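# Unload finished part, load blank, restart machine cycle

## Task

At the machine, whose two sliding doors open by their handles and whose vise is worked by a knob on the machine table next to it (knob pushed in opens the jaws, pulled out clamps them): take the finished part out and set it in the tray labelled DONE, then pick a blank from the tray labelled RAW, lay it flat on the jaw ledges fully between the jaw ends, clamp it, close both doors, and press CYCLE START on the small box at the control panel right of the doors. The button only works when a part is clamped on the ledges and both doors are closed (the box's green lamp shows this). The job is done when a cycle is running: doors locked and the green lamp on the signal tower above the control panel lit. The robot must not tip over or be left leaning.

## Robot and tools

ROBOT. A TidyBot++: a four-caster mobile base (0.54 m long, 0.50 m wide, 0.38 m tall) carrying one seven-joint arm with a two-finger gripper. The shoulder sits 0.12 m ahead of the base centre, 0.68 m up. Cameras: base_camera (644x364 pinhole) and wrist_camera (644x476 fisheye, looking along the hand). The arm begins folded, hand pointing down, reaching at most 0.08 m beyond the base front, elbow up to 1.15 m high. Segments: upper arm 0.42 m, forearm 0.31 m, hand 0.31 m.

FRAMES. Base frame: origin on the floor below the base centre, x forward, y left, z up, metres. hand_pose is reported there as the point between the finger pads; the hand's z axis runs out along the fingers, the fingers close along its y axis. Odometry frame = base frame where the scene began; base_odometry is wheel-count only (slip looks like travel), heading in rad, left positive, -3.142..3.142. base_tilt is in degrees, forward/right positive.

move. One action per call; optional cameras (list of base_camera, wrist_camera, all; omitted = all, [] = none) and blocking (true/omitted waits for rest; false returns in about 0.5 s while motion continues). Action keys:
- base: an object with any of translate_m (forward +, -2..2 m), strafe_m (left +, -2..2 m), rotate_rad (counter-clockwise from above +, -6.3..6.3 rad). All are offsets from where the base last reported itself, along its axes at the command's start; translate+strafe drive a straight line.
- joints: absolute targets by name, radians: joint_1_rad (any angle; positive is clockwise from above, opposite to heading), joint_2_rad -2.249..2.249 (0 = upper arm vertical, + leans forward), joint_3_rad any, joint_4_rad -2.579..2.579 (elbow; with joint_3 at 3.14, negative bends forward), joint_5_rad any, joint_6_rad -2.099..2.099 (wrist; negative bends hand forward when joint_3=3.14, joint_5=0), joint_7_rad any (hand roll; at 1.57 with hand down the fingers open left/right). gripper_pos 0 (open, ~85 mm gap) to 1 (closed); gap ≈ 85×(1−gripper_pos) mm. Tolerances: ±0.039 joints 1-4, ±0.095 joints 5-7, ±0.03 gripper. Any-angle joints go the short way; use steps under half a turn.
- target: one flat list of seven numbers [x, y, z, qw, qx, qy, qz], an absolute hand pose in the base frame (metres, then unit quaternion). With target, joints may only contain gripper_pos.
- speeds: caps for this action only: translate_m/strafe_m 0.05..0.5 m/s (give one of them for a combined move), rotate_rad 0.1..1.57 rad/s.
Unknown keys make a call invalid; out-of-range values get it refused, and a refusal or an unplanned stop cancels the rest of your reply's move/wait/finished_scene calls.

wait(seconds 0..10, cameras): no new command, returns state and images; returns early once running moves rest. stop(cameras): brakes all your motions; braked motions read "stopped". zoom_image(camera, region [x0,y0,x1,y1] pixels, max 504x504): closer look at that camera's latest image. finished_scene(scene): ends the scene; the goal must hold with the robot idle.

RESULTS. "move" says done or the worst status. base_status/joint_status/hand_status: done, moving, off_target (rested away from target, may still push), contact_stop, time_out (target dropped, holds), not_followed (self-collision check or unreachable pose withheld it; "joint command not followed"/"pose unreachable", with "cause:"), torque_fault, limit_stop_at_motor_heat. hand_target is where the joint targets would put the hand. motor_effort is % of max torque (peak in brackets). on_its_own lists uncommanded behaviour. "pictures" gives the image order. ARM HIT means a hard hit on the base or itself. MOTOR HOT appears from 60 °C; at 75 °C an over-temperature stop lets the arm sink for 30-60 s; resend targets after.

HAND TIPS. hand_status done = within 10 mm and 2°; usually it ends off_target within ~3 cm. Correct by adding (wanted − read) position to the previous target. To hold still after a target, resend hand_target, not hand_pose. The arm may swing its elbow, overshoot, and never avoids obstacles. Avoid forward-pointing low targets close in front of the base. Hand pointing down reaches at most ~0.94 m high, near the base. Loads sag the arm; never command a joint to its read angle while holding something. Objects landing on a surface make hand_pose stop dropping while effort shifts slightly. Closed gripper squeezes 100-150 N; "done" at 1 means empty, off_target means something is held. Fingertips extend ~20 mm beyond the hand point.

AVOID. Tipping: don't drive or turn while the raised arm is caught, don't reach far out from folded over close furniture, don't swing a stretched arm sideways; back away to right a lean. Torque faults (limits 104.5 N m joints 1-4, 51.3 N m joints 5-7) freeze the arm 10 s. A blocked base pushes hard until time_out. Don't drop or release moving parts, slam doors, hit hard, push very hard, or strain the gripper by twisting, pulling, or squeezing a part still resting on something. Something may occasionally nudge loose objects.

Each tool is called after "Emit:" by a JSON object that holds its "fn" and its "kwargs", one argument or row to a line.

## Session

Emit:
{"fn": "move", "kwargs": {

}}

Scene clock: 0.00 s.
Motor temperatures (°C): [36 31 36 34 41 43 50]
base_odometry: x=+0.000 y=+0.000 heading=+0.000
base_tilt: forward=+0.3 right=-0.7
base_status: not commanded
joint_positions: joint_1_rad=+0.008 joint_2_rad=-0.315 joint_3_rad=+3.145 joint_4_rad=-2.540 joint_5_rad=-0.028 joint_6_rad=-0.889 joint_7_rad=+1.605 gripper_pos=+0.000
joint_status: not commanded
motor_effort: joint_1_rad=-1 joint_2_rad=-2 joint_3_rad=+1 joint_4_rad=+14 joint_5_rad=+0 joint_6_rad=+0 joint_7_rad=+0
hand_pose: x=+0.2468 y=+0.0068 z=+0.5794 quat_wxyz=(-0.011, +1.000, +0.003, +0.014) (m; base frame)
hand_target: x=+0.2468 y=+0.0068 z=+0.5794 quat_wxyz=(-0.011, +1.000, +0.003, +0.014) (m; base frame)
hand_status: not commanded
pictures: base_camera, wrist_camera

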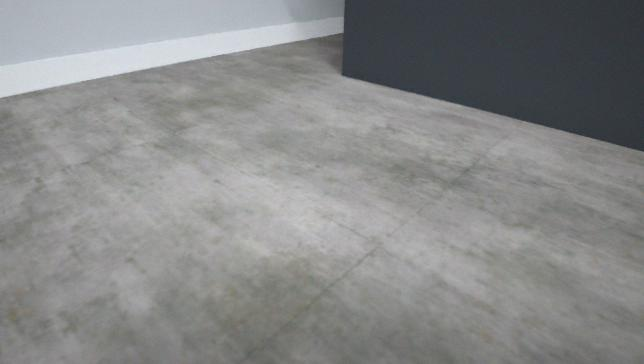

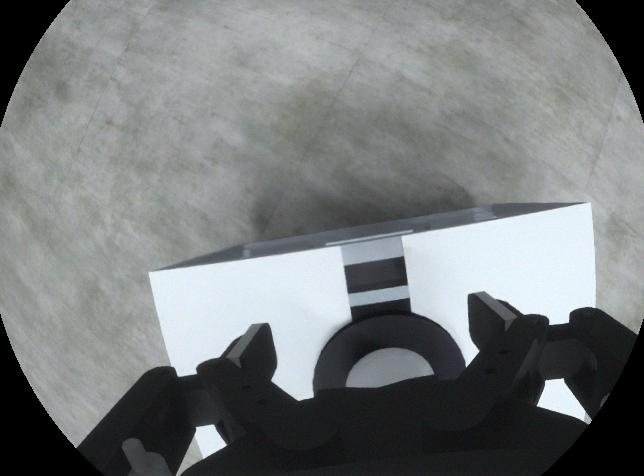

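Emit:
{"fn": "move", "kwargs": {
  "joints": {"joint_6_rad": 0.5}
}}

Scene clock: 5.97 s.
Motor temperatures (°C): [36 31 36 34 41 43 50]
move: done
base_odometry: x=+0.000 y=+0.000 heading=+0.000
base_tilt: forward=+0.4 right=-0.7
base_status: not commanded
joint_positions: joint_1_rad=+0.008 joint_2_rad=-0.315 joint_3_rad=+3.145 joint_4_rad=-2.540 joint_5_rad=-0.028 joint_6_rad=+0.446 joint_7_rad=+1.605 gripper_pos=+0.000
joint_status: all done
motor_effort: joint_1_rad=+0(1) joint_2_rad=-8(8) joint_3_rad=+0(1) joint_4_rad=+19(19) joint_5_rad=+1(1) joint_6_rad=+8(10) joint_7_rad=+0(1)
hand_pose: x=+0.5426 y=-0.0071 z=+0.8258 quat_wxyz=(+0.010, +0.777, -0.005, +0.629) (m; base frame)
hand_target: x=+0.5456 y=-0.0076 z=+0.8425 quat_wxyz=(+0.011, +0.760, -0.005, +0.650) (m; base frame)
hand_status: not commanded
pictures: base_camera, wrist_camera

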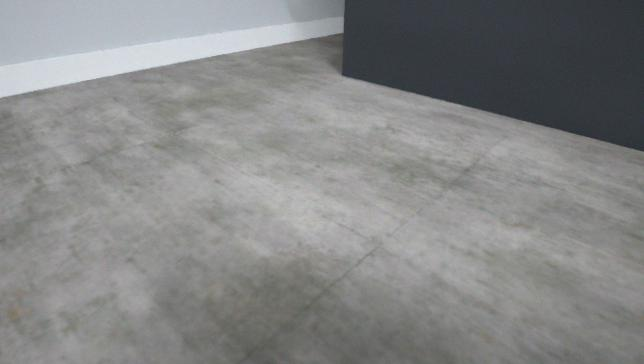

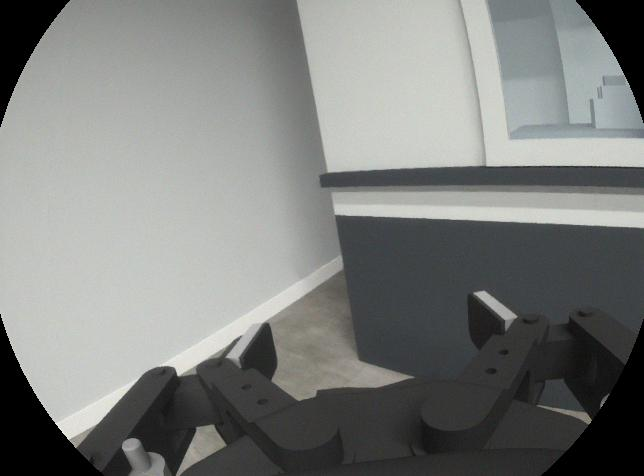

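Emit:
{"fn": "move", "kwargs": {
  "joints": {"joint_1_rad": 0.7, "joint_6_rad": 0.65},
  "cameras": ["wrist_camera"]
}}

Emit:
{"fn": "move", "kwargs": {
  "joints": {"joint_1_rad": 1.5},
  "cameras": ["wrist_camera"]
}}

Emit:
{"fn": "move", "kwargs": {
  "joints": {"joint_1_rad": 2.5},
  "cameras": ["wrist_camera"]
}}

Scene clock: 12.67 s.
Motor temperatures (°C): [35 31 36 34 41 43 50]
move: done
base_odometry: x=+0.000 y=+0.000 heading=+0.000
base_tilt: forward=+0.4 right=-0.7
base_status: not commanded
joint_positions: joint_1_rad=+0.673 joint_2_rad=-0.315 joint_3_rad=+3.145 joint_4_rad=-2.540 joint_5_rad=-0.028 joint_6_rad=+0.594 joint_7_rad=+1.605 gripper_pos=+0.000
joint_status: all done
motor_effort: joint_1_rad=+1(2) joint_2_rad=-8(8) joint_3_rad=+1(1) joint_4_rad=+18(19) joint_5_rad=+1(2) joint_6_rad=+9(11) joint_7_rad=+1(1)
hand_pose: x=+0.4519 y=-0.2719 z=+0.8716 quat_wxyz=(+0.236, +0.686, -0.243, +0.643) (m; base frame)
hand_target: x=+0.4446 y=-0.2815 z=+0.8890 quat_wxyz=(+0.252, +0.665, -0.246, +0.659) (m; base frame)
hand_status: not commanded
pictures: wrist_camera

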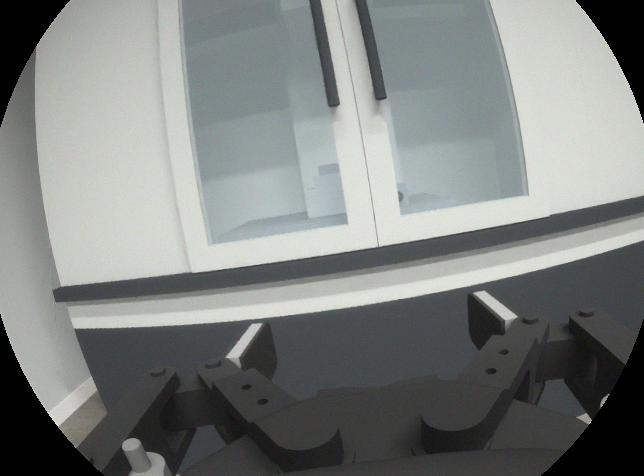

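Scene clock: 14.73 s.
Motor temperatures (°C): [35 31 36 34 41 43 50]
move: done
base_odometry: x=+0.000 y=+0.000 heading=+0.000
base_tilt: forward=+0.4 right=-0.7
base_status: not commanded
joint_positions: joint_1_rad=+1.473 joint_2_rad=-0.315 joint_3_rad=+3.145 joint_4_rad=-2.540 joint_5_rad=-0.028 joint_6_rad=+0.596 joint_7_rad=+1.605 gripper_pos=+0.000
joint_status: all done
motor_effort: joint_1_rad=+0(2) joint_2_rad=-7(8) joint_3_rad=+1(1) joint_4_rad=+19(20) joint_5_rad=+2(2) joint_6_rad=+8(10) joint_7_rad=+0(1)
hand_pose: x=+0.1559 y=-0.4283 z=+0.8721 quat_wxyz=(+0.468, +0.537, -0.491, +0.501) (m; base frame)
hand_target: x=+0.1439 y=-0.4297 z=+0.8890 quat_wxyz=(+0.489, +0.516, -0.486, +0.509) (m; base frame)
hand_status: not commanded
pictures: wrist_camera

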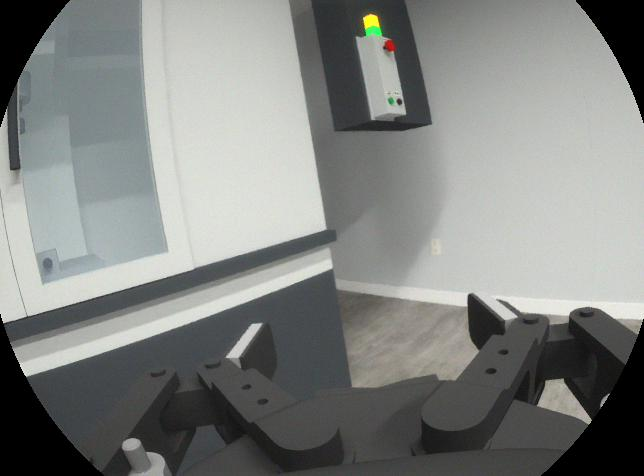

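Scene clock: 17.00 s.
Motor temperatures (°C): [35 31 36 34 41 43 50]
move: done
base_odometry: x=+0.000 y=+0.000 heading=+0.000
base_tilt: forward=+0.3 right=-0.7
base_status: not commanded
joint_positions: joint_1_rad=+2.473 joint_2_rad=-0.315 joint_3_rad=+3.145 joint_4_rad=-2.540 joint_5_rad=-0.028 joint_6_rad=+0.596 joint_7_rad=+1.605 gripper_pos=+0.000
joint_status: all done
motor_effort: joint_1_rad=+0(2) joint_2_rad=-7(8) joint_3_rad=+0(1) joint_4_rad=+18(19) joint_5_rad=+0(2) joint_6_rad=+9(10) joint_7_rad=-1(1)
hand_pose: x=-0.2215 y=-0.2624 z=+0.8722 quat_wxyz=(+0.651, +0.236, -0.688, +0.216) (m; base frame)
hand_target: x=-0.2291 y=-0.2531 z=+0.8890 quat_wxyz=(+0.673, +0.220, -0.674, +0.212) (m; base frame)
hand_status: not commanded
pictures: wrist_camera

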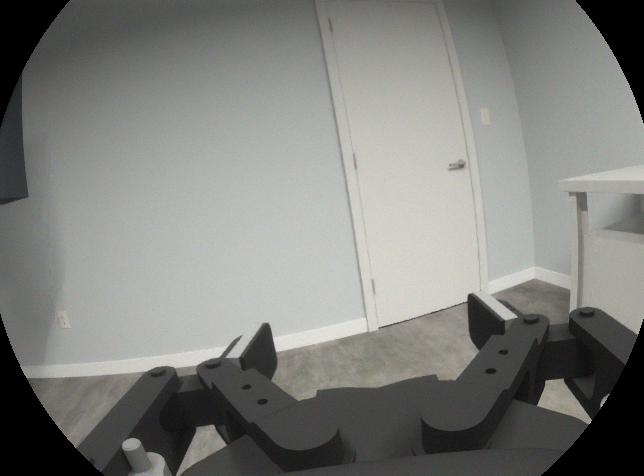

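Emit:
{"fn": "move", "kwargs": {
  "joints": {"joint_1_rad": 3.4},
  "cameras": ["wrist_camera"]
}}

Emit:
{"fn": "move", "kwargs": {
  "joints": {"joint_1_rad": 4.3},
  "cameras": ["wrist_camera"]
}}

Scene clock: 25.43 s.
Motor temperatures (°C): [35 31 36 34 41 43 50]
move: done
base_odometry: x=+0.000 y=+0.000 heading=+0.000
base_tilt: forward=+0.3 right=-0.7
base_status: not commanded
joint_positions: joint_1_rad=+3.373 joint_2_rad=-0.315 joint_3_rad=+3.145 joint_4_rad=-2.540 joint_5_rad=-0.028 joint_6_rad=+0.597 joint_7_rad=+1.605 gripper_pos=+0.000
joint_status: all done
motor_effort: joint_1_rad=+0(2) joint_2_rad=-8(8) joint_3_rad=+1(1) joint_4_rad=+17(19) joint_5_rad=+1(2) joint_6_rad=+8(10) joint_7_rad=+0(1)
hand_pose: x=-0.2982 y=+0.1036 z=+0.8723 quat_wxyz=(+0.680, -0.087, -0.722, -0.089) (m; base frame)
hand_target: x=-0.2957 y=+0.1153 z=+0.8890 quat_wxyz=(+0.698, -0.095, -0.702, -0.102) (m; base frame)
hand_status: not commanded
pictures: wrist_camera

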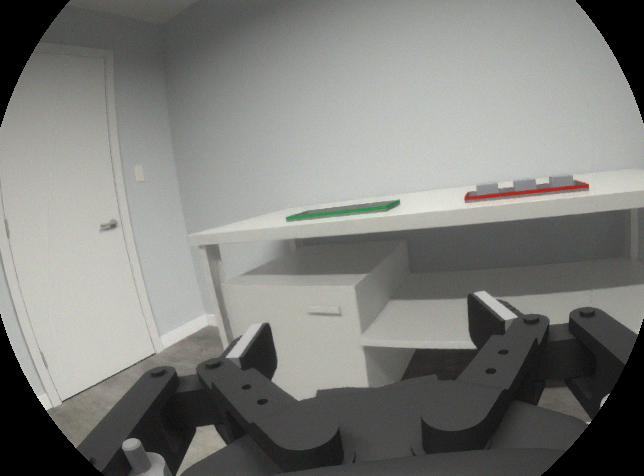

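Scene clock: 27.60 s.
Motor temperatures (°C): [35 31 36 34 41 43 50]
move: done
base_odometry: x=+0.000 y=+0.000 heading=+0.000
base_tilt: forward=+0.3 right=-0.7
base_status: not commanded
joint_positions: joint_1_rad=+4.273 joint_2_rad=-0.315 joint_3_rad=+3.145 joint_4_rad=-2.540 joint_5_rad=-0.028 joint_6_rad=+0.597 joint_7_rad=+1.605 gripper_pos=+0.000
joint_status: all done
motor_effort: joint_1_rad=+0(1) joint_2_rad=-7(8) joint_3_rad=+1(1) joint_4_rad=+19(19) joint_5_rad=+0(2) joint_6_rad=+9(10) joint_7_rad=+0(1)
hand_pose: x=-0.0592 y=+0.3912 z=+0.8724 quat_wxyz=(+0.574, -0.392, -0.612, -0.376) (m; base frame)
hand_target: x=-0.0484 y=+0.3965 z=+0.8890 quat_wxyz=(+0.584, -0.391, -0.591, -0.395) (m; base frame)
hand_status: not commanded
pictures: wrist_camera

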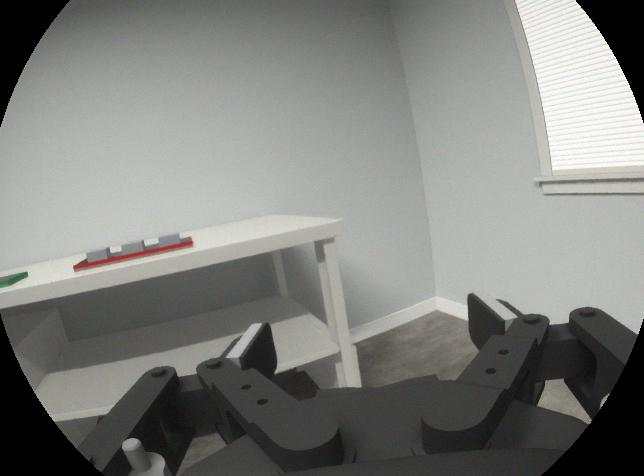

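Emit:
{"fn": "move", "kwargs": {
  "joints": {"joint_1_rad": 6.283},
  "base": {"rotate_rad": -0.67}
}}

Scene clock: 72.80 s.
Motor temperatures (°C): [35 31 36 34 41 43 50]
move: done
base_odometry: x=+0.000 y=+0.000 heading=-0.670
base_tilt: forward=+0.4 right=-0.7
base_status: done
joint_positions: joint_1_rad=+6.256 joint_2_rad=-0.315 joint_3_rad=+3.145 joint_4_rad=-2.540 joint_5_rad=-0.028 joint_6_rad=+0.597 joint_7_rad=+1.605 gripper_pos=+0.000
joint_status: all done
motor_effort: joint_1_rad=+0(2) joint_2_rad=-8(9) joint_3_rad=+0(1) joint_4_rad=+18(19) joint_5_rad=+1(2) joint_6_rad=+8(10) joint_7_rad=+0(1)
hand_pose: x=+0.5488 y=+0.0066 z=+0.8726 quat_wxyz=(-0.001, -0.727, -0.007, -0.686) (m; base frame)
hand_target: x=+0.5494 y=-0.0054 z=+0.8890 quat_wxyz=(-0.011, -0.709, +0.003, -0.705) (m; base frame)
hand_status: not commanded
pictures: base_camera, wrist_camera

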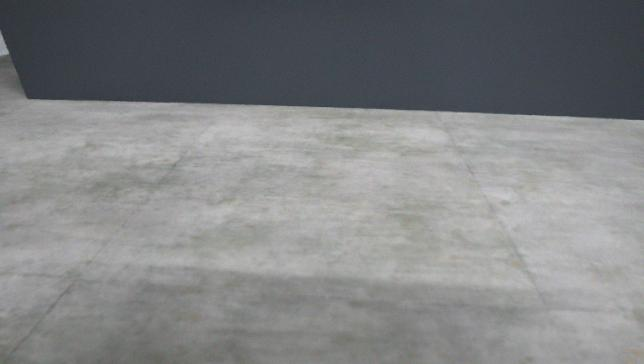

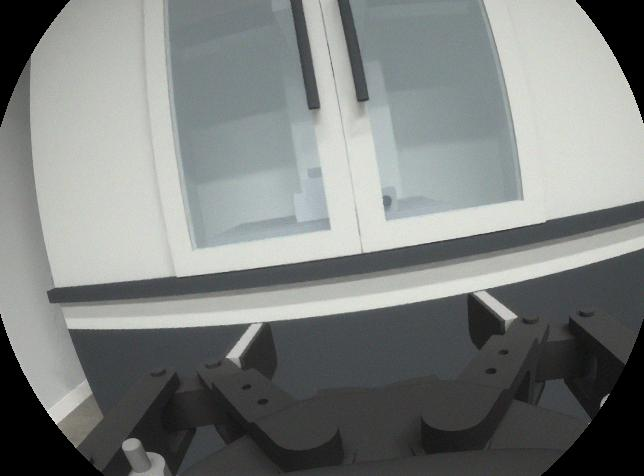

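Emit:
{"fn": "move", "kwargs": {
  "base": {"translate_m": 0.2}
}}

Scene clock: 87.03 s.
Motor temperatures (°C): [35 31 35 34 41 43 50]
move: done
base_odometry: x=+0.157 y=-0.124 heading=-0.670
base_tilt: forward=+0.4 right=-0.7
base_status: done
joint_positions: joint_1_rad=+6.257 joint_2_rad=-0.307 joint_3_rad=+3.145 joint_4_rad=-2.540 joint_5_rad=-0.028 joint_6_rad=+0.598 joint_7_rad=+1.605 gripper_pos=+0.000
joint_status: not commanded
motor_effort: joint_1_rad=+0(1) joint_2_rad=-8(10) joint_3_rad=+0(1) joint_4_rad=+17(20) joint_5_rad=+0(2) joint_6_rad=+10(10) joint_7_rad=+0(1)
hand_pose: x=+0.5503 y=+0.0063 z=+0.8696 quat_wxyz=(-0.001, -0.729, -0.007, -0.684) (m; base frame)
hand_target: x=+0.5494 y=-0.0054 z=+0.8890 quat_wxyz=(-0.011, -0.709, +0.003, -0.705) (m; base frame)
hand_status: not commanded
pictures: base_camera, wrist_camera

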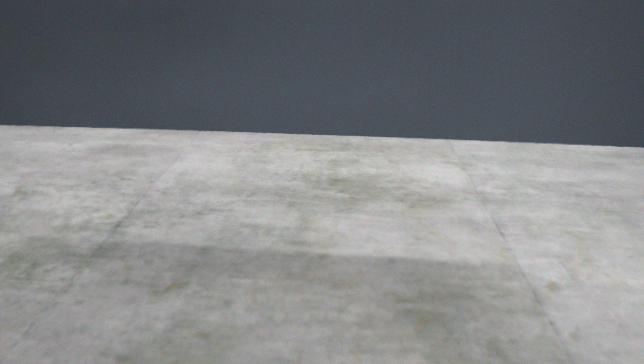

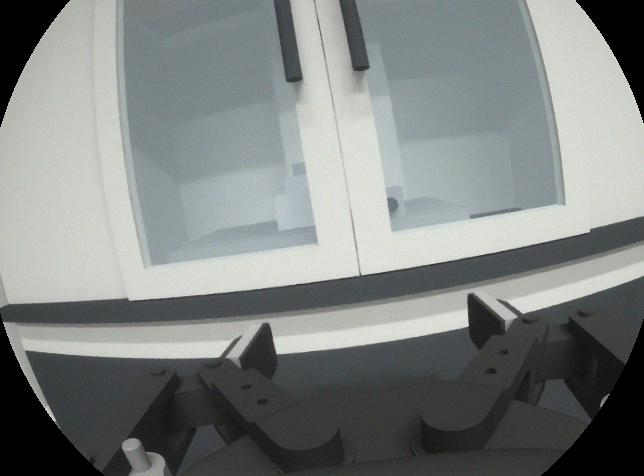

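Emit:
{"fn": "move", "kwargs": {
  "joints": {"joint_1_rad": 6.283, "joint_2_rad": 0.015, "joint_4_rad": -1.229, "joint_6_rad": -0.33, "joint_7_rad": 1.57}
}}

Scene clock: 125.57 s.
Motor temperatures (°C): [35 31 35 34 41 43 50]
move: done
base_odometry: x=+0.157 y=-0.124 heading=-0.670
base_tilt: forward=+0.4 right=-0.7
base_status: not commanded
joint_positions: joint_1_rad=+6.257 joint_2_rad=+0.007 joint_3_rad=+3.145 joint_4_rad=-1.252 joint_5_rad=-0.028 joint_6_rad=-0.292 joint_7_rad=+1.605 gripper_pos=+0.000
joint_status: all done
motor_effort: joint_1_rad=+0(2) joint_2_rad=-22(22) joint_3_rad=+0(1) joint_4_rad=+20(23) joint_5_rad=+0(2) joint_6_rad=+8(11) joint_7_rad=+1(2)
hand_pose: x=+0.7323 y=+0.0181 z=+1.2053 quat_wxyz=(+0.009, -0.700, -0.013, -0.714) (m; base frame)
hand_target: x=+0.7344 y=+0.0022 z=+1.2025 quat_wxyz=(+0.012, -0.708, +0.008, -0.706) (m; base frame)
hand_status: not commanded
pictures: base_camera, wrist_camera

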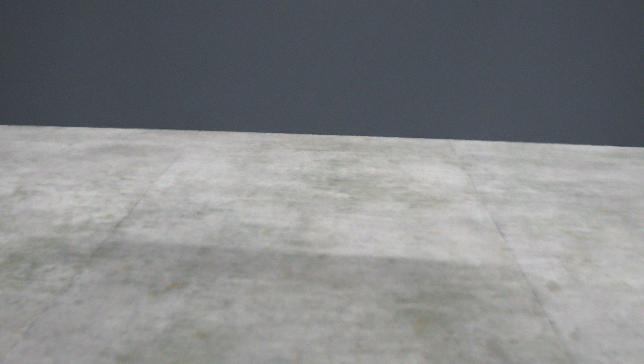

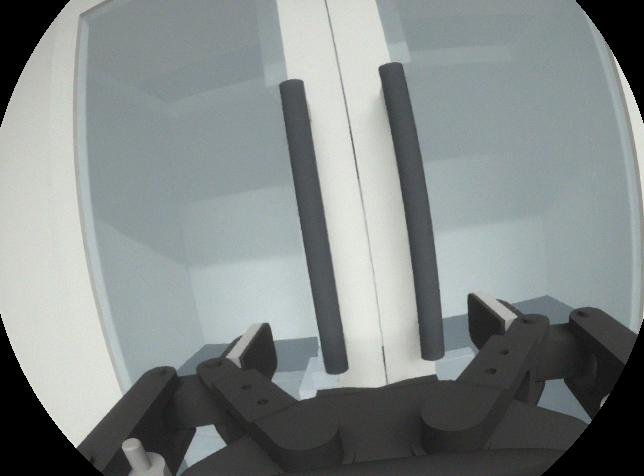

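Emit:
{"fn": "move", "kwargs": {
  "joints": {"gripper_pos": 1},
  "base": {"translate_m": 0.14},
  "speeds": {"translate_m": 0.2},
  "cameras": ["wrist_camera"]
}}

Scene clock: 146.23 s.
Motor temperatures (°C): [35 31 35 35 41 43 50]
move: done
base_odometry: x=+0.267 y=-0.211 heading=-0.671
base_tilt: forward=+0.4 right=-0.7
base_status: done
joint_positions: joint_1_rad=+6.257 joint_2_rad=+0.024 joint_3_rad=+3.145 joint_4_rad=-1.249 joint_5_rad=-0.028 joint_6_rad=-0.297 joint_7_rad=+1.605 gripper_pos=+0.999
joint_status: all done
motor_effort: joint_1_rad=+1(1) joint_2_rad=-23(27) joint_3_rad=+0(1) joint_4_rad=+21(22) joint_5_rad=+1(1) joint_6_rad=+9(10) joint_7_rad=-1(1)
hand_pose: x=+0.7408 y=+0.0183 z=+1.1950 quat_wxyz=(+0.009, -0.707, -0.014, -0.707) (m; base frame)
hand_target: x=+0.7344 y=+0.0022 z=+1.2025 quat_wxyz=(+0.012, -0.708, +0.008, -0.706) (m; base frame)
hand_status: not commanded
pictures: wrist_camera

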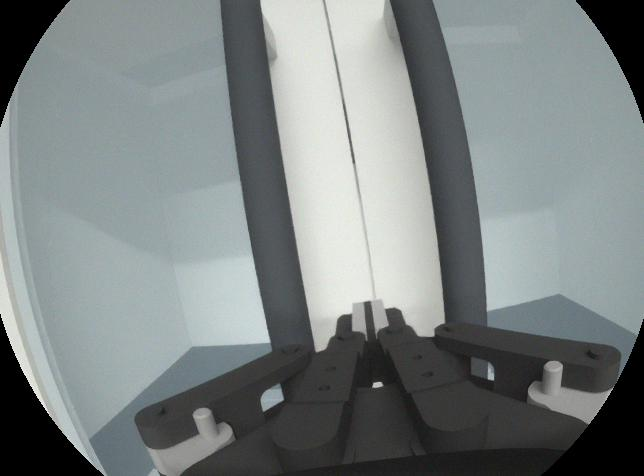

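Emit:
{"fn": "move", "kwargs": {
  "base": {"translate_m": 0.045},
  "speeds": {"translate_m": 0.1},
  "cameras": ["wrist_camera"]
}}

Scene clock: 155.07 s.
Motor temperatures (°C): [35 31 35 35 41 43 50]
move: done
base_odometry: x=+0.302 y=-0.239 heading=-0.671
base_tilt: forward=+0.4 right=-0.7
base_status: done
joint_positions: joint_1_rad=+6.257 joint_2_rad=+0.024 joint_3_rad=+3.145 joint_4_rad=-1.248 joint_5_rad=-0.028 joint_6_rad=-0.298 joint_7_rad=+1.605 gripper_pos=+0.999
joint_status: not commanded
motor_effort: joint_1_rad=+0(1) joint_2_rad=-23(26) joint_3_rad=+0(1) joint_4_rad=+21(22) joint_5_rad=+0(1) joint_6_rad=+9(10) joint_7_rad=+0(1)
hand_pose: x=+0.7404 y=+0.0183 z=+1.1955 quat_wxyz=(+0.009, -0.706, -0.014, -0.708) (m; base frame)
hand_target: x=+0.7344 y=+0.0022 z=+1.2025 quat_wxyz=(+0.012, -0.708, +0.008, -0.706) (m; base frame)
hand_status: not commanded
pictures: wrist_camera

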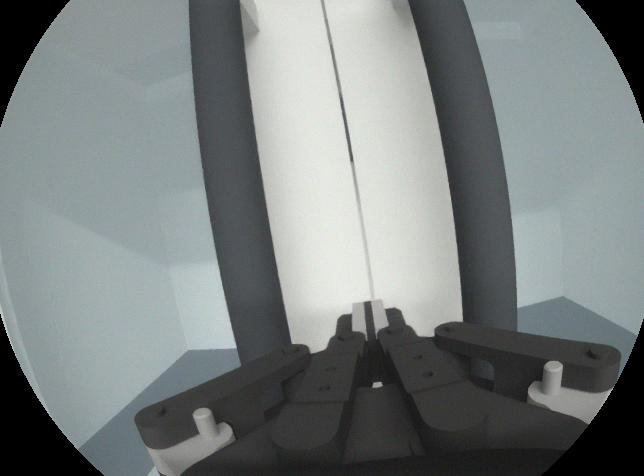

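Emit:
{"fn": "move", "kwargs": {
  "base": {"translate_m": 0.02},
  "speeds": {"translate_m": 0.1},
  "cameras": []
}}

Emit:
{"fn": "move", "kwargs": {
  "base": {"strafe_m": 0.12},
  "speeds": {"strafe_m": 0.08},
  "cameras": ["wrist_camera"]
}}

Scene clock: 159.70 s.
Motor temperatures (°C): [35 31 35 35 41 43 50]
move: done
base_odometry: x=+0.318 y=-0.252 heading=-0.672
base_tilt: forward=+0.4 right=-0.7
base_status: done
joint_positions: joint_1_rad=+6.257 joint_2_rad=+0.027 joint_3_rad=+3.145 joint_4_rad=-1.247 joint_5_rad=-0.028 joint_6_rad=-0.299 joint_7_rad=+1.605 gripper_pos=+0.999
joint_status: not commanded
motor_effort: joint_1_rad=+1(1) joint_2_rad=-23(26) joint_3_rad=+1(1) joint_4_rad=+21(22) joint_5_rad=+1(1) joint_6_rad=+9(10) joint_7_rad=+0(1)
hand_pose: x=+0.7419 y=+0.0184 z=+1.1938 quat_wxyz=(+0.009, -0.708, -0.014, -0.706) (m; base frame)
hand_target: x=+0.7344 y=+0.0022 z=+1.2025 quat_wxyz=(+0.012, -0.708, +0.008, -0.706) (m; base frame)
hand_status: not commanded
pictures: none
No camera images: "cameras" was empty.

Scene clock: 161.73 s.
Motor temperatures (°C): [35 31 35 35 41 43 50]
move: done
base_odometry: x=+0.393 y=-0.158 heading=-0.672
base_tilt: forward=+0.4 right=-0.7
base_status: done
joint_positions: joint_1_rad=+6.342 joint_2_rad=+0.022 joint_3_rad=+3.208 joint_4_rad=-1.244 joint_5_rad=-0.028 joint_6_rad=-0.303 joint_7_rad=+1.605 gripper_pos=+0.999
joint_status: not commanded
motor_effort: joint_1_rad=-14(15) joint_2_rad=-23(25) joint_3_rad=-14(15) joint_4_rad=+20(22) joint_5_rad=-3(4) joint_6_rad=+8(11) joint_7_rad=+0(1)
hand_pose: x=+0.7359 y=-0.0727 z=+1.1972 quat_wxyz=(-0.044, -0.706, +0.038, -0.706) (m; base frame)
hand_target: x=+0.7344 y=+0.0022 z=+1.2025 quat_wxyz=(+0.012, -0.708, +0.008, -0.706) (m; base frame)
hand_status: not commanded
pictures: wrist_camera

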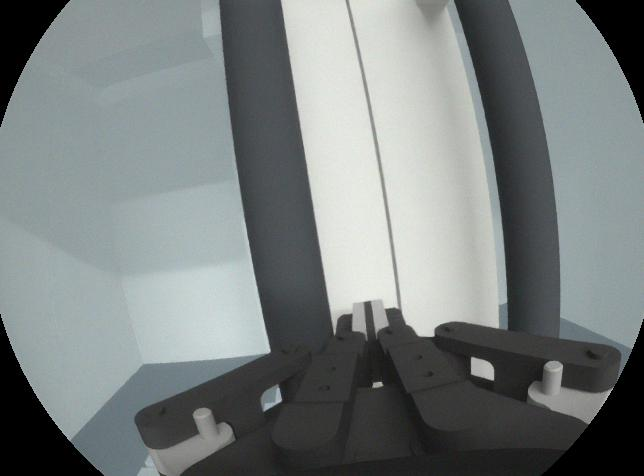

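Emit:
{"fn": "move", "kwargs": {
  "base": {"strafe_m": 0.25},
  "speeds": {"strafe_m": 0.1},
  "cameras": ["wrist_camera"]
}}

Scene clock: 170.60 s.
Motor temperatures (°C): [35 31 35 35 41 43 50]
move: done
base_odometry: x=+0.548 y=+0.037 heading=-0.672
base_tilt: forward=+0.4 right=-0.7
base_status: done
joint_positions: joint_1_rad=+6.369 joint_2_rad=+0.016 joint_3_rad=+3.214 joint_4_rad=-1.242 joint_5_rad=-0.028 joint_6_rad=-0.320 joint_7_rad=+1.605 gripper_pos=+0.999
joint_status: not commanded
motor_effort: joint_1_rad=-13(20) joint_2_rad=-20(26) joint_3_rad=-13(20) joint_4_rad=+23(25) joint_5_rad=-2(5) joint_6_rad=+11(13) joint_7_rad=-1(1)
hand_pose: x=+0.7299 y=-0.0922 z=+1.1971 quat_wxyz=(-0.055, -0.708, +0.050, -0.703) (m; base frame)
hand_target: x=+0.7344 y=+0.0022 z=+1.2025 quat_wxyz=(+0.012, -0.708, +0.008, -0.706) (m; base frame)
hand_status: not commanded
pictures: wrist_camera

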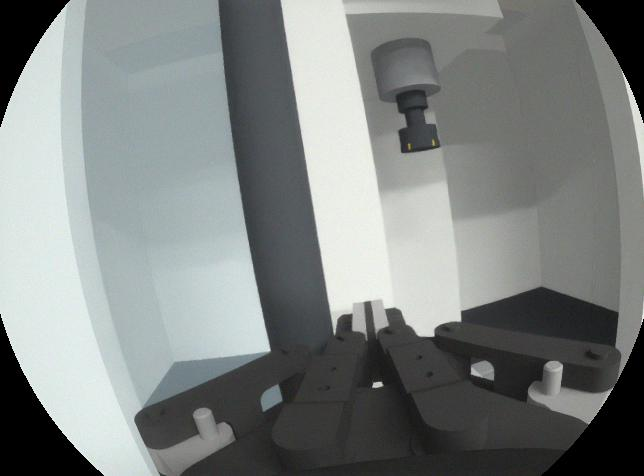

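Emit:
{"fn": "move", "kwargs": {
  "base": {"strafe_m": 0.18},
  "speeds": {"strafe_m": 0.1},
  "cameras": ["wrist_camera"]
}}

Scene clock: 176.37 s.
Motor temperatures (°C): [35 31 35 35 41 43 50]
move: done
base_odometry: x=+0.660 y=+0.178 heading=-0.671
base_tilt: forward=+0.3 right=-0.7
base_status: done
joint_positions: joint_1_rad=+6.375 joint_2_rad=+0.011 joint_3_rad=+3.218 joint_4_rad=-1.237 joint_5_rad=-0.027 joint_6_rad=-0.338 joint_7_rad=+1.605 gripper_pos=+0.999
joint_status: not commanded
motor_effort: joint_1_rad=-14(21) joint_2_rad=-19(25) joint_3_rad=-13(21) joint_4_rad=+27(27) joint_5_rad=-4(5) joint_6_rad=+15(15) joint_7_rad=-1(1)
hand_pose: x=+0.7260 y=-0.0987 z=+1.1976 quat_wxyz=(-0.059, -0.710, +0.054, -0.699) (m; base frame)
hand_target: x=+0.7344 y=+0.0022 z=+1.2025 quat_wxyz=(+0.012, -0.708, +0.008, -0.706) (m; base frame)
hand_status: not commanded
pictures: wrist_camera

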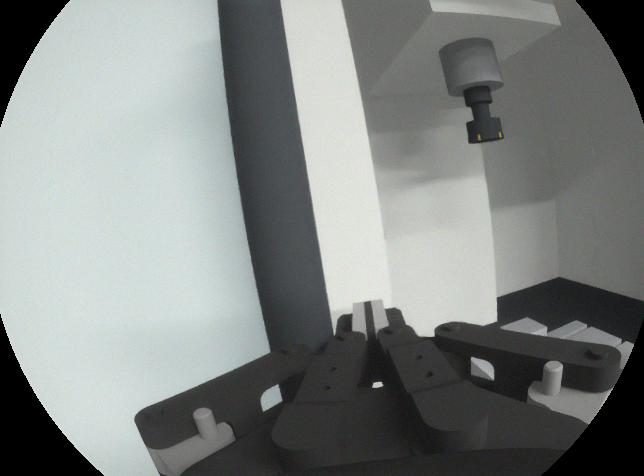

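Emit:
{"fn": "move", "kwargs": {
  "base": {"strafe_m": -0.5},
  "speeds": {"strafe_m": 0.25},
  "cameras": ["wrist_camera"]
}}

Emit:
{"fn": "move", "kwargs": {
  "base": {"strafe_m": -0.4},
  "speeds": {"strafe_m": 0.1},
  "cameras": ["wrist_camera"]
}}

Scene clock: 186.77 s.
Motor temperatures (°C): [35 31 35 35 41 43 50]
move: done
base_odometry: x=+0.349 y=-0.213 heading=-0.672
base_tilt: forward=+0.4 right=-0.7
base_status: done
joint_positions: joint_1_rad=+6.296 joint_2_rad=+0.019 joint_3_rad=+3.146 joint_4_rad=-1.232 joint_5_rad=-0.027 joint_6_rad=-0.339 joint_7_rad=+1.605 gripper_pos=+0.999
joint_status: not commanded
motor_effort: joint_1_rad=+0(14) joint_2_rad=-23(24) joint_3_rad=+0(14) joint_4_rad=+21(27) joint_5_rad=+0(3) joint_6_rad=+9(15) joint_7_rad=+0(1)
hand_pose: x=+0.7366 y=-0.0069 z=+1.1953 quat_wxyz=(-0.006, -0.714, +0.000, -0.700) (m; base frame)
hand_target: x=+0.7344 y=+0.0022 z=+1.2025 quat_wxyz=(+0.012, -0.708, +0.008, -0.706) (m; base frame)
hand_status: not commanded
pictures: wrist_camera

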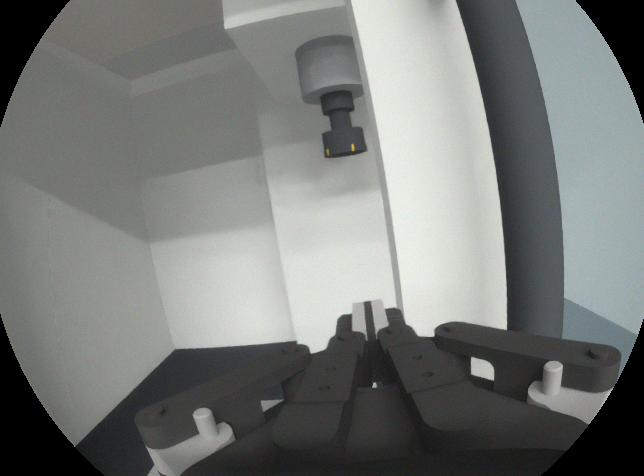

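Scene clock: 191.37 s.
Motor temperatures (°C): [35 31 35 35 41 43 50]
move: done
base_odometry: x=+0.100 y=-0.526 heading=-0.672
base_tilt: forward=+0.3 right=-0.7
base_status: done
joint_positions: joint_1_rad=+6.200 joint_2_rad=+0.021 joint_3_rad=+3.078 joint_4_rad=-1.233 joint_5_rad=-0.027 joint_6_rad=-0.342 joint_7_rad=+1.605 gripper_pos=+0.999
joint_status: not commanded
motor_effort: joint_1_rad=+12(20) joint_2_rad=-22(26) joint_3_rad=+12(20) joint_4_rad=+23(24) joint_5_rad=+4(6) joint_6_rad=+11(13) joint_7_rad=+0(1)
hand_pose: x=+0.7296 y=+0.0940 z=+1.1928 quat_wxyz=(+0.052, -0.714, -0.058, -0.696) (m; base frame)
hand_target: x=+0.7344 y=+0.0022 z=+1.2025 quat_wxyz=(+0.012, -0.708, +0.008, -0.706) (m; base frame)
hand_status: not commanded
pictures: wrist_camera

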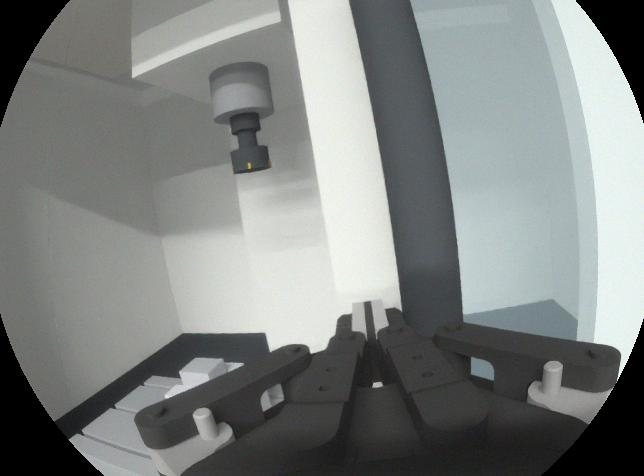

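Emit:
{"fn": "move", "kwargs": {
  "base": {"strafe_m": -0.18},
  "speeds": {"strafe_m": 0.1},
  "cameras": []
}}

Emit:
{"fn": "move", "kwargs": {
  "base": {"strafe_m": 0.12},
  "speeds": {"strafe_m": 0.2},
  "cameras": []
}}

Emit:
{"fn": "move", "kwargs": {
  "base": {"strafe_m": 0.4, "translate_m": -0.2},
  "cameras": ["wrist_camera"]
}}

Scene clock: 200.20 s.
Motor temperatures (°C): [35 31 35 35 41 43 50]
move: done
base_odometry: x=-0.012 y=-0.667 heading=-0.672
base_tilt: forward=+0.3 right=-0.7
base_status: done
joint_positions: joint_1_rad=+6.193 joint_2_rad=+0.023 joint_3_rad=+3.074 joint_4_rad=-1.232 joint_5_rad=-0.030 joint_6_rad=-0.342 joint_7_rad=+1.605 gripper_pos=+0.999
joint_status: not commanded
motor_effort: joint_1_rad=+13(21) joint_2_rad=-22(26) joint_3_rad=+13(21) joint_4_rad=+23(24) joint_5_rad=+4(6) joint_6_rad=+13(13) joint_7_rad=+0(1)
hand_pose: x=+0.7296 y=+0.1010 z=+1.1922 quat_wxyz=(+0.057, -0.714, -0.061, -0.696) (m; base frame)
hand_target: x=+0.7344 y=+0.0022 z=+1.2025 quat_wxyz=(+0.012, -0.708, +0.008, -0.706) (m; base frame)
hand_status: not commanded
pictures: none
No camera images: "cameras" was empty.

Scene clock: 201.60 s.
Motor temperatures (°C): [35 32 35 35 41 43 50]
move: done
base_odometry: x=+0.062 y=-0.573 heading=-0.672
base_tilt: forward=+0.4 right=-0.7
base_status: done
joint_positions: joint_1_rad=+6.268 joint_2_rad=+0.021 joint_3_rad=+3.142 joint_4_rad=-1.232 joint_5_rad=-0.030 joint_6_rad=-0.342 joint_7_rad=+1.605 gripper_pos=+0.999
joint_status: not commanded
motor_effort: joint_1_rad=+0(14) joint_2_rad=-23(24) joint_3_rad=+0(14) joint_4_rad=+22(24) joint_5_rad=+1(5) joint_6_rad=+8(12) joint_7_rad=+0(1)
hand_pose: x=+0.7376 y=+0.0138 z=+1.1933 quat_wxyz=(+0.007, -0.715, -0.011, -0.699) (m; base frame)
hand_target: x=+0.7344 y=+0.0022 z=+1.2025 quat_wxyz=(+0.012, -0.708, +0.008, -0.706) (m; base frame)
hand_status: not commanded
pictures: none
No camera images: "cameras" was empty.

Scene clock: 203.83 s.
Motor temperatures (°C): [35 32 35 35 41 43 50]
move: done
base_odometry: x=+0.155 y=-0.135 heading=-0.672
base_tilt: forward=+0.4 right=-0.7
base_status: done
joint_positions: joint_1_rad=+6.269 joint_2_rad=+0.019 joint_3_rad=+3.140 joint_4_rad=-1.232 joint_5_rad=-0.030 joint_6_rad=-0.342 joint_7_rad=+1.605 gripper_pos=+0.999
joint_status: not commanded
motor_effort: joint_1_rad=+0(3) joint_2_rad=-23(24) joint_3_rad=+0(3) joint_4_rad=+21(22) joint_5_rad=+0(2) joint_6_rad=+9(10) joint_7_rad=+0(1)
hand_pose: x=+0.7365 y=+0.0142 z=+1.1945 quat_wxyz=(+0.007, -0.715, -0.011, -0.699) (m; base frame)
hand_target: x=+0.7344 y=+0.0022 z=+1.2025 quat_wxyz=(+0.012, -0.708, +0.008, -0.706) (m; base frame)
hand_status: not commanded
pictures: wrist_camera

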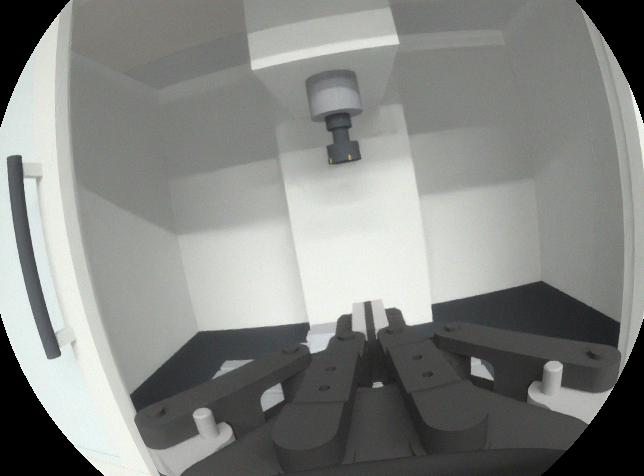

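Emit:
{"fn": "move", "kwargs": {
  "joints": {"joint_6_rad": -1.0, "gripper_pos": 0},
  "cameras": ["wrist_camera"]
}}

Scene clock: 212.20 s.
Motor temperatures (°C): [35 32 35 35 41 43 50]
move: done
base_odometry: x=+0.155 y=-0.135 heading=-0.672
base_tilt: forward=+0.4 right=-0.7
base_status: not commanded
joint_positions: joint_1_rad=+6.269 joint_2_rad=+0.020 joint_3_rad=+3.140 joint_4_rad=-1.231 joint_5_rad=-0.030 joint_6_rad=-0.966 joint_7_rad=+1.605 gripper_pos=+0.000
joint_status: all done
motor_effort: joint_1_rad=-1(1) joint_2_rad=-21(24) joint_3_rad=+0(1) joint_4_rad=+20(23) joint_5_rad=+0(1) joint_6_rad=+7(9) joint_7_rad=+1(1)
hand_pose: x=+0.6740 y=+0.0179 z=+1.0138 quat_wxyz=(+0.011, -0.895, -0.020, -0.446) (m; base frame)
hand_target: x=+0.6664 y=+0.0070 z=+1.0095 quat_wxyz=(+0.013, -0.901, +0.003, -0.434) (m; base frame)
hand_status: not commanded
pictures: wrist_camera

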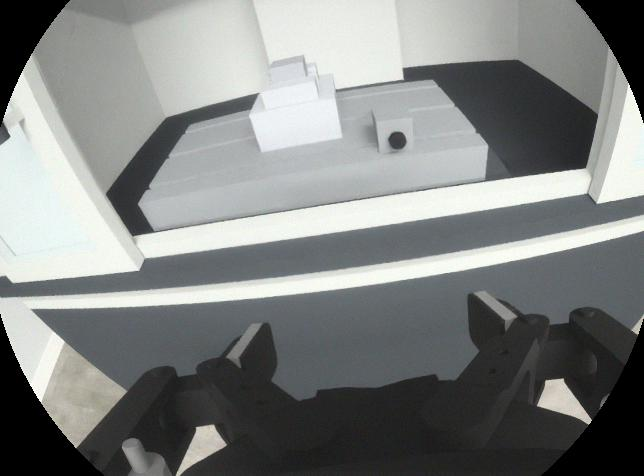

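Emit:
{"fn": "zoom_image", "kwargs": {
  "camera": "wrist_camera",
  "region": [130, 30, 520, 240]
}}

Scaled by 1.292.

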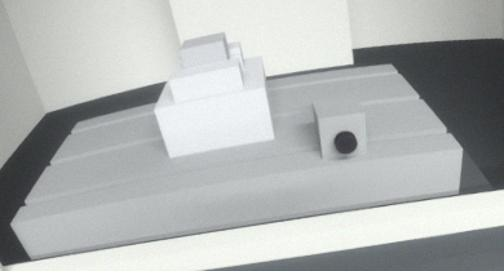

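Emit:
{"fn": "move", "kwargs": {
  "base": {"translate_m": 0.3},
  "speeds": {"translate_m": 0.25},
  "cameras": ["wrist_camera"]
}}

Scene clock: 233.83 s.
Motor temperatures (°C): [35 32 35 35 41 43 50]
move: done
base_odometry: x=+0.390 y=-0.322 heading=-0.671
base_tilt: forward=+0.4 right=-0.7
base_status: done
joint_positions: joint_1_rad=+6.269 joint_2_rad=+0.024 joint_3_rad=+3.140 joint_4_rad=-1.231 joint_5_rad=-0.030 joint_6_rad=-0.968 joint_7_rad=+1.605 gripper_pos=+0.000
joint_status: not commanded
motor_effort: joint_1_rad=+0(1) joint_2_rad=-22(26) joint_3_rad=+1(1) joint_4_rad=+20(21) joint_5_rad=+0(2) joint_6_rad=+6(8) joint_7_rad=+0(1)
hand_pose: x=+0.6750 y=+0.0178 z=+1.0112 quat_wxyz=(+0.011, -0.896, -0.020, -0.443) (m; base frame)
hand_target: x=+0.6664 y=+0.0070 z=+1.0095 quat_wxyz=(+0.013, -0.901, +0.003, -0.434) (m; base frame)
hand_status: not commanded
pictures: wrist_camera

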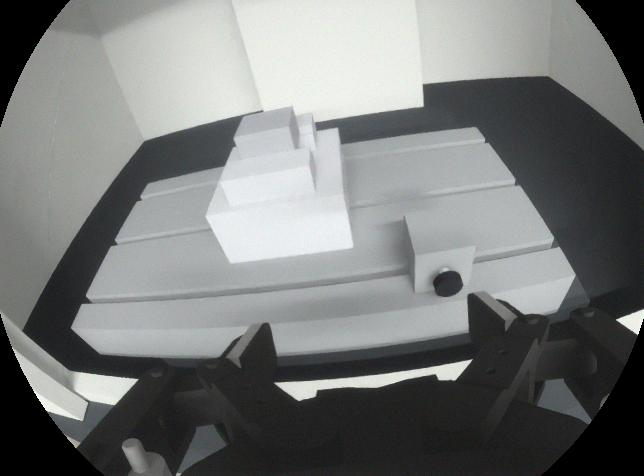

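Emit:
{"fn": "zoom_image", "kwargs": {
  "camera": "wrist_camera",
  "region": [180, 90, 480, 310]
}}

Scaled by 1.680.

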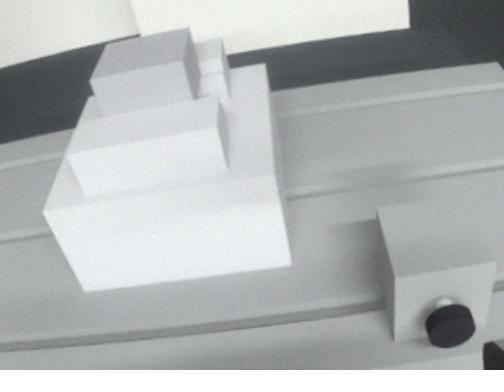

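Emit:
{"fn": "move", "kwargs": {
  "joints": {"joint_2_rad": -0.25, "joint_4_rad": -1.35, "joint_6_rad": -1.45}
}}

Scene clock: 256.10 s.
Motor temperatures (°C): [35 32 35 35 41 43 50]
move: done
base_odometry: x=+0.390 y=-0.322 heading=-0.671
base_tilt: forward=+0.3 right=-0.7
base_status: not commanded
joint_positions: joint_1_rad=+6.269 joint_2_rad=-0.252 joint_3_rad=+3.140 joint_4_rad=-1.325 joint_5_rad=-0.030 joint_6_rad=-1.408 joint_7_rad=+1.605 gripper_pos=+0.000
joint_status: all done
motor_effort: joint_1_rad=+0(1) joint_2_rad=-9(24) joint_3_rad=+0(1) joint_4_rad=+17(21) joint_5_rad=+0(1) joint_6_rad=+6(8) joint_7_rad=+0(1)
hand_pose: x=+0.4811 y=+0.0164 z=+0.9935 quat_wxyz=(+0.012, -0.946, -0.026, -0.324) (m; base frame)
hand_target: x=+0.4687 y=+0.0087 z=+0.9738 quat_wxyz=(+0.014, -0.956, +0.000, -0.292) (m; base frame)
hand_status: not commanded
pictures: base_camera, wrist_camera

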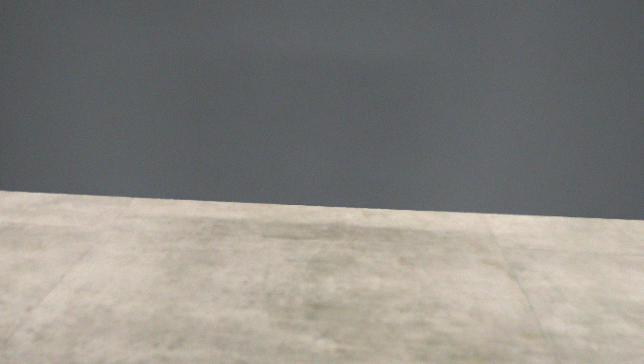

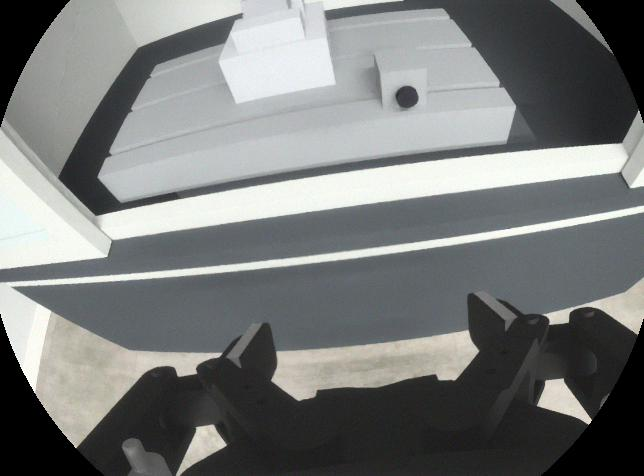

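Emit:
{"fn": "move", "kwargs": {
  "joints": {"joint_2_rad": 0.162, "joint_4_rad": -0.684, "joint_6_rad": -1.51},
  "cameras": []
}}

Emit:
{"fn": "move", "kwargs": {
  "base": {"translate_m": 0.15},
  "speeds": {"translate_m": 0.25},
  "cameras": ["wrist_camera"]
}}

Scene clock: 282.13 s.
Motor temperatures (°C): [35 32 35 34 41 43 50]
move: done
base_odometry: x=+0.390 y=-0.322 heading=-0.671
base_tilt: forward=+0.4 right=-0.7
base_status: not commanded
joint_positions: joint_1_rad=+6.269 joint_2_rad=+0.161 joint_3_rad=+3.140 joint_4_rad=-0.709 joint_5_rad=-0.030 joint_6_rad=-1.470 joint_7_rad=+1.605 gripper_pos=+0.000
joint_status: all done
motor_effort: joint_1_rad=+0(1) joint_2_rad=-23(25) joint_3_rad=+0(1) joint_4_rad=+16(20) joint_5_rad=+1(2) joint_6_rad=+7(7) joint_7_rad=+0(1)
hand_pose: x=+0.6499 y=+0.0190 z=+1.0834 quat_wxyz=(+0.011, -0.920, -0.027, -0.390) (m; base frame)
hand_target: x=+0.6424 y=+0.0086 z=+1.0855 quat_wxyz=(+0.013, -0.924, -0.003, -0.383) (m; base frame)
hand_status: not commanded
pictures: none
No camera images: "cameras" was empty.

Scene clock: 283.67 s.
Motor temperatures (°C): [35 32 35 34 41 43 50]
move: done
base_odometry: x=+0.507 y=-0.415 heading=-0.671
base_tilt: forward=+0.4 right=-0.7
base_status: done
joint_positions: joint_1_rad=+6.269 joint_2_rad=+0.172 joint_3_rad=+3.140 joint_4_rad=-0.704 joint_5_rad=-0.030 joint_6_rad=-1.475 joint_7_rad=+1.605 gripper_pos=+0.000
joint_status: not commanded
motor_effort: joint_1_rad=+0(1) joint_2_rad=-24(28) joint_3_rad=+0(1) joint_4_rad=+17(18) joint_5_rad=+0(1) joint_6_rad=+6(8) joint_7_rad=+0(1)
hand_pose: x=+0.6533 y=+0.0191 z=+1.0790 quat_wxyz=(+0.011, -0.922, -0.027, -0.385) (m; base frame)
hand_target: x=+0.6424 y=+0.0086 z=+1.0855 quat_wxyz=(+0.013, -0.924, -0.003, -0.383) (m; base frame)
hand_status: not commanded
pictures: wrist_camera

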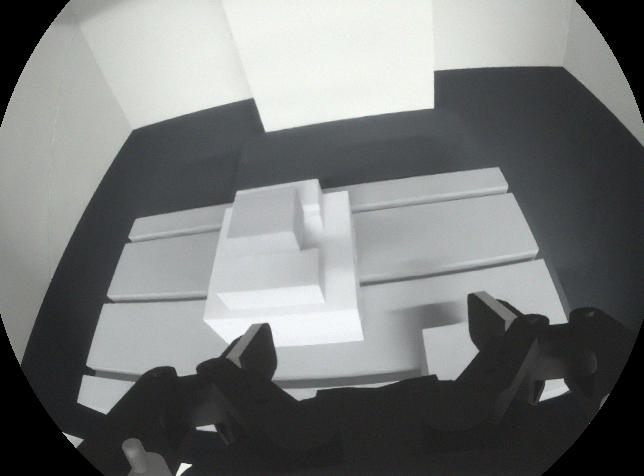

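Emit:
{"fn": "zoom_image", "kwargs": {
  "camera": "wrist_camera",
  "region": [180, 150, 400, 350]
}}

Scaled by 2.291.

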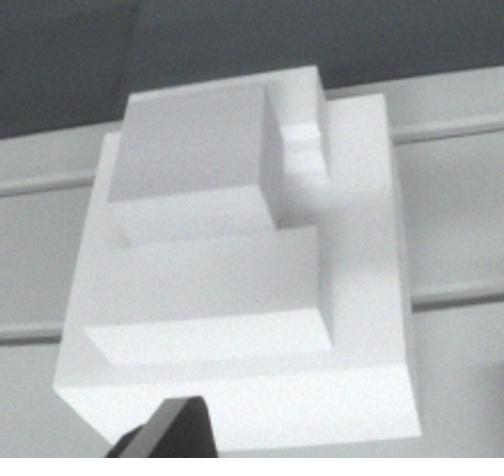

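Emit:
{"fn": "move", "kwargs": {
  "base": {"translate_m": -0.2, "strafe_m": -0.07},
  "cameras": []
}}

Emit:
{"fn": "move", "kwargs": {
  "joints": {"joint_1_rad": 6.30, "joint_2_rad": -0.069, "joint_4_rad": -2.38, "joint_5_rad": 0.03, "joint_6_rad": 0.74, "joint_7_rad": 1.54, "gripper_pos": 1},
  "cameras": ["wrist_camera"]
}}

Scene clock: 331.83 s.
Motor temperatures (°C): [35 32 35 34 41 43 50]
move: done
base_odometry: x=+0.307 y=-0.346 heading=-0.671
base_tilt: forward=+0.3 right=-0.7
base_status: done
joint_positions: joint_1_rad=+6.269 joint_2_rad=+0.161 joint_3_rad=+3.140 joint_4_rad=-0.701 joint_5_rad=-0.030 joint_6_rad=-1.478 joint_7_rad=+1.605 gripper_pos=+0.000
joint_status: not commanded
motor_effort: joint_1_rad=+0(2) joint_2_rad=-23(28) joint_3_rad=+0(1) joint_4_rad=+16(18) joint_5_rad=+0(1) joint_6_rad=+6(7) joint_7_rad=+1(1)
hand_pose: x=+0.6484 y=+0.0189 z=+1.0855 quat_wxyz=(+0.011, -0.920, -0.027, -0.390) (m; base frame)
hand_target: x=+0.6424 y=+0.0086 z=+1.0855 quat_wxyz=(+0.013, -0.924, -0.003, -0.383) (m; base frame)
hand_status: not commanded
pictures: none
No camera images: "cameras" was empty.

Scene clock: 335.27 s.
Motor temperatures (°C): [34 32 35 34 41 43 50]
move: done
base_odometry: x=+0.307 y=-0.346 heading=-0.671
base_tilt: forward=+0.3 right=-0.7
base_status: not commanded
joint_positions: joint_1_rad=+6.272 joint_2_rad=-0.052 joint_3_rad=+3.140 joint_4_rad=-2.356 joint_5_rad=-0.011 joint_6_rad=+0.684 joint_7_rad=+1.604 gripper_pos=+0.999
joint_status: all done
motor_effort: joint_1_rad=+0(1) joint_2_rad=-17(27) joint_3_rad=+0(1) joint_4_rad=+17(23) joint_5_rad=+0(2) joint_6_rad=+9(10) joint_7_rad=-1(2)
hand_pose: x=+0.6415 y=+0.0058 z=+0.8762 quat_wxyz=(-0.007, -0.724, -0.011, -0.689) (m; base frame)
hand_target: x=+0.6334 y=-0.0028 z=+0.8894 quat_wxyz=(+0.003, -0.707, +0.003, -0.707) (m; base frame)
hand_status: not commanded
pictures: wrist_camera

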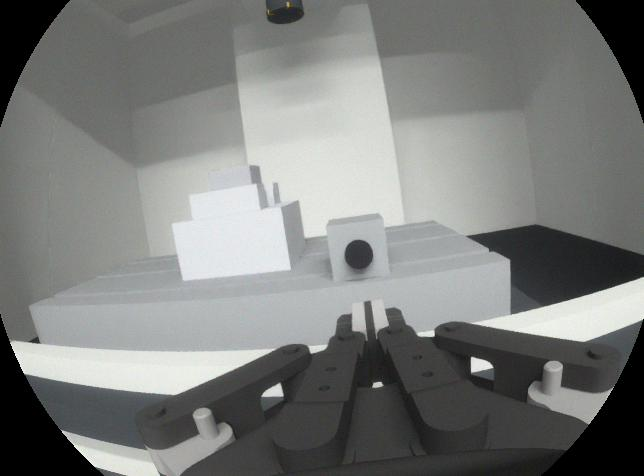

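Emit:
{"fn": "move", "kwargs": {
  "base": {"translate_m": 0.12},
  "speeds": {"translate_m": 0.15},
  "cameras": ["wrist_camera"]
}}

Scene clock: 348.70 s.
Motor temperatures (°C): [34 32 35 34 41 43 50]
move: done
base_odometry: x=+0.401 y=-0.421 heading=-0.671
base_tilt: forward=+0.4 right=-0.7
base_status: done
joint_positions: joint_1_rad=+6.273 joint_2_rad=-0.061 joint_3_rad=+3.140 joint_4_rad=-2.361 joint_5_rad=-0.010 joint_6_rad=+0.687 joint_7_rad=+1.604 gripper_pos=+0.999
joint_status: not commanded
motor_effort: joint_1_rad=+0(1) joint_2_rad=-16(19) joint_3_rad=+0(1) joint_4_rad=+18(19) joint_5_rad=+0(2) joint_6_rad=+8(10) joint_7_rad=+0(1)
hand_pose: x=+0.6388 y=+0.0052 z=+0.8797 quat_wxyz=(-0.007, -0.721, -0.011, -0.692) (m; base frame)
hand_target: x=+0.6334 y=-0.0028 z=+0.8894 quat_wxyz=(+0.003, -0.707, +0.003, -0.707) (m; base frame)
hand_status: not commanded
pictures: wrist_camera

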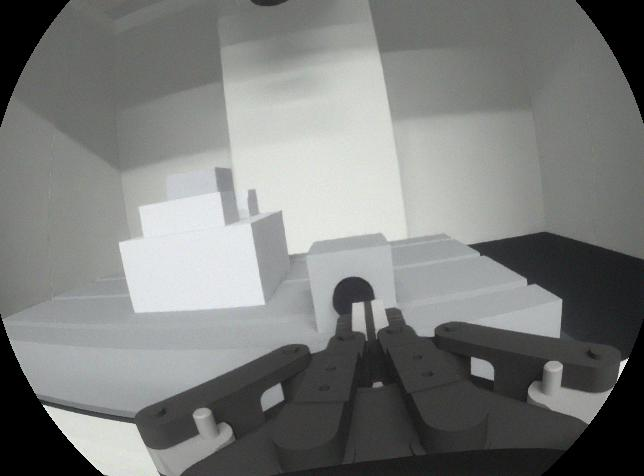

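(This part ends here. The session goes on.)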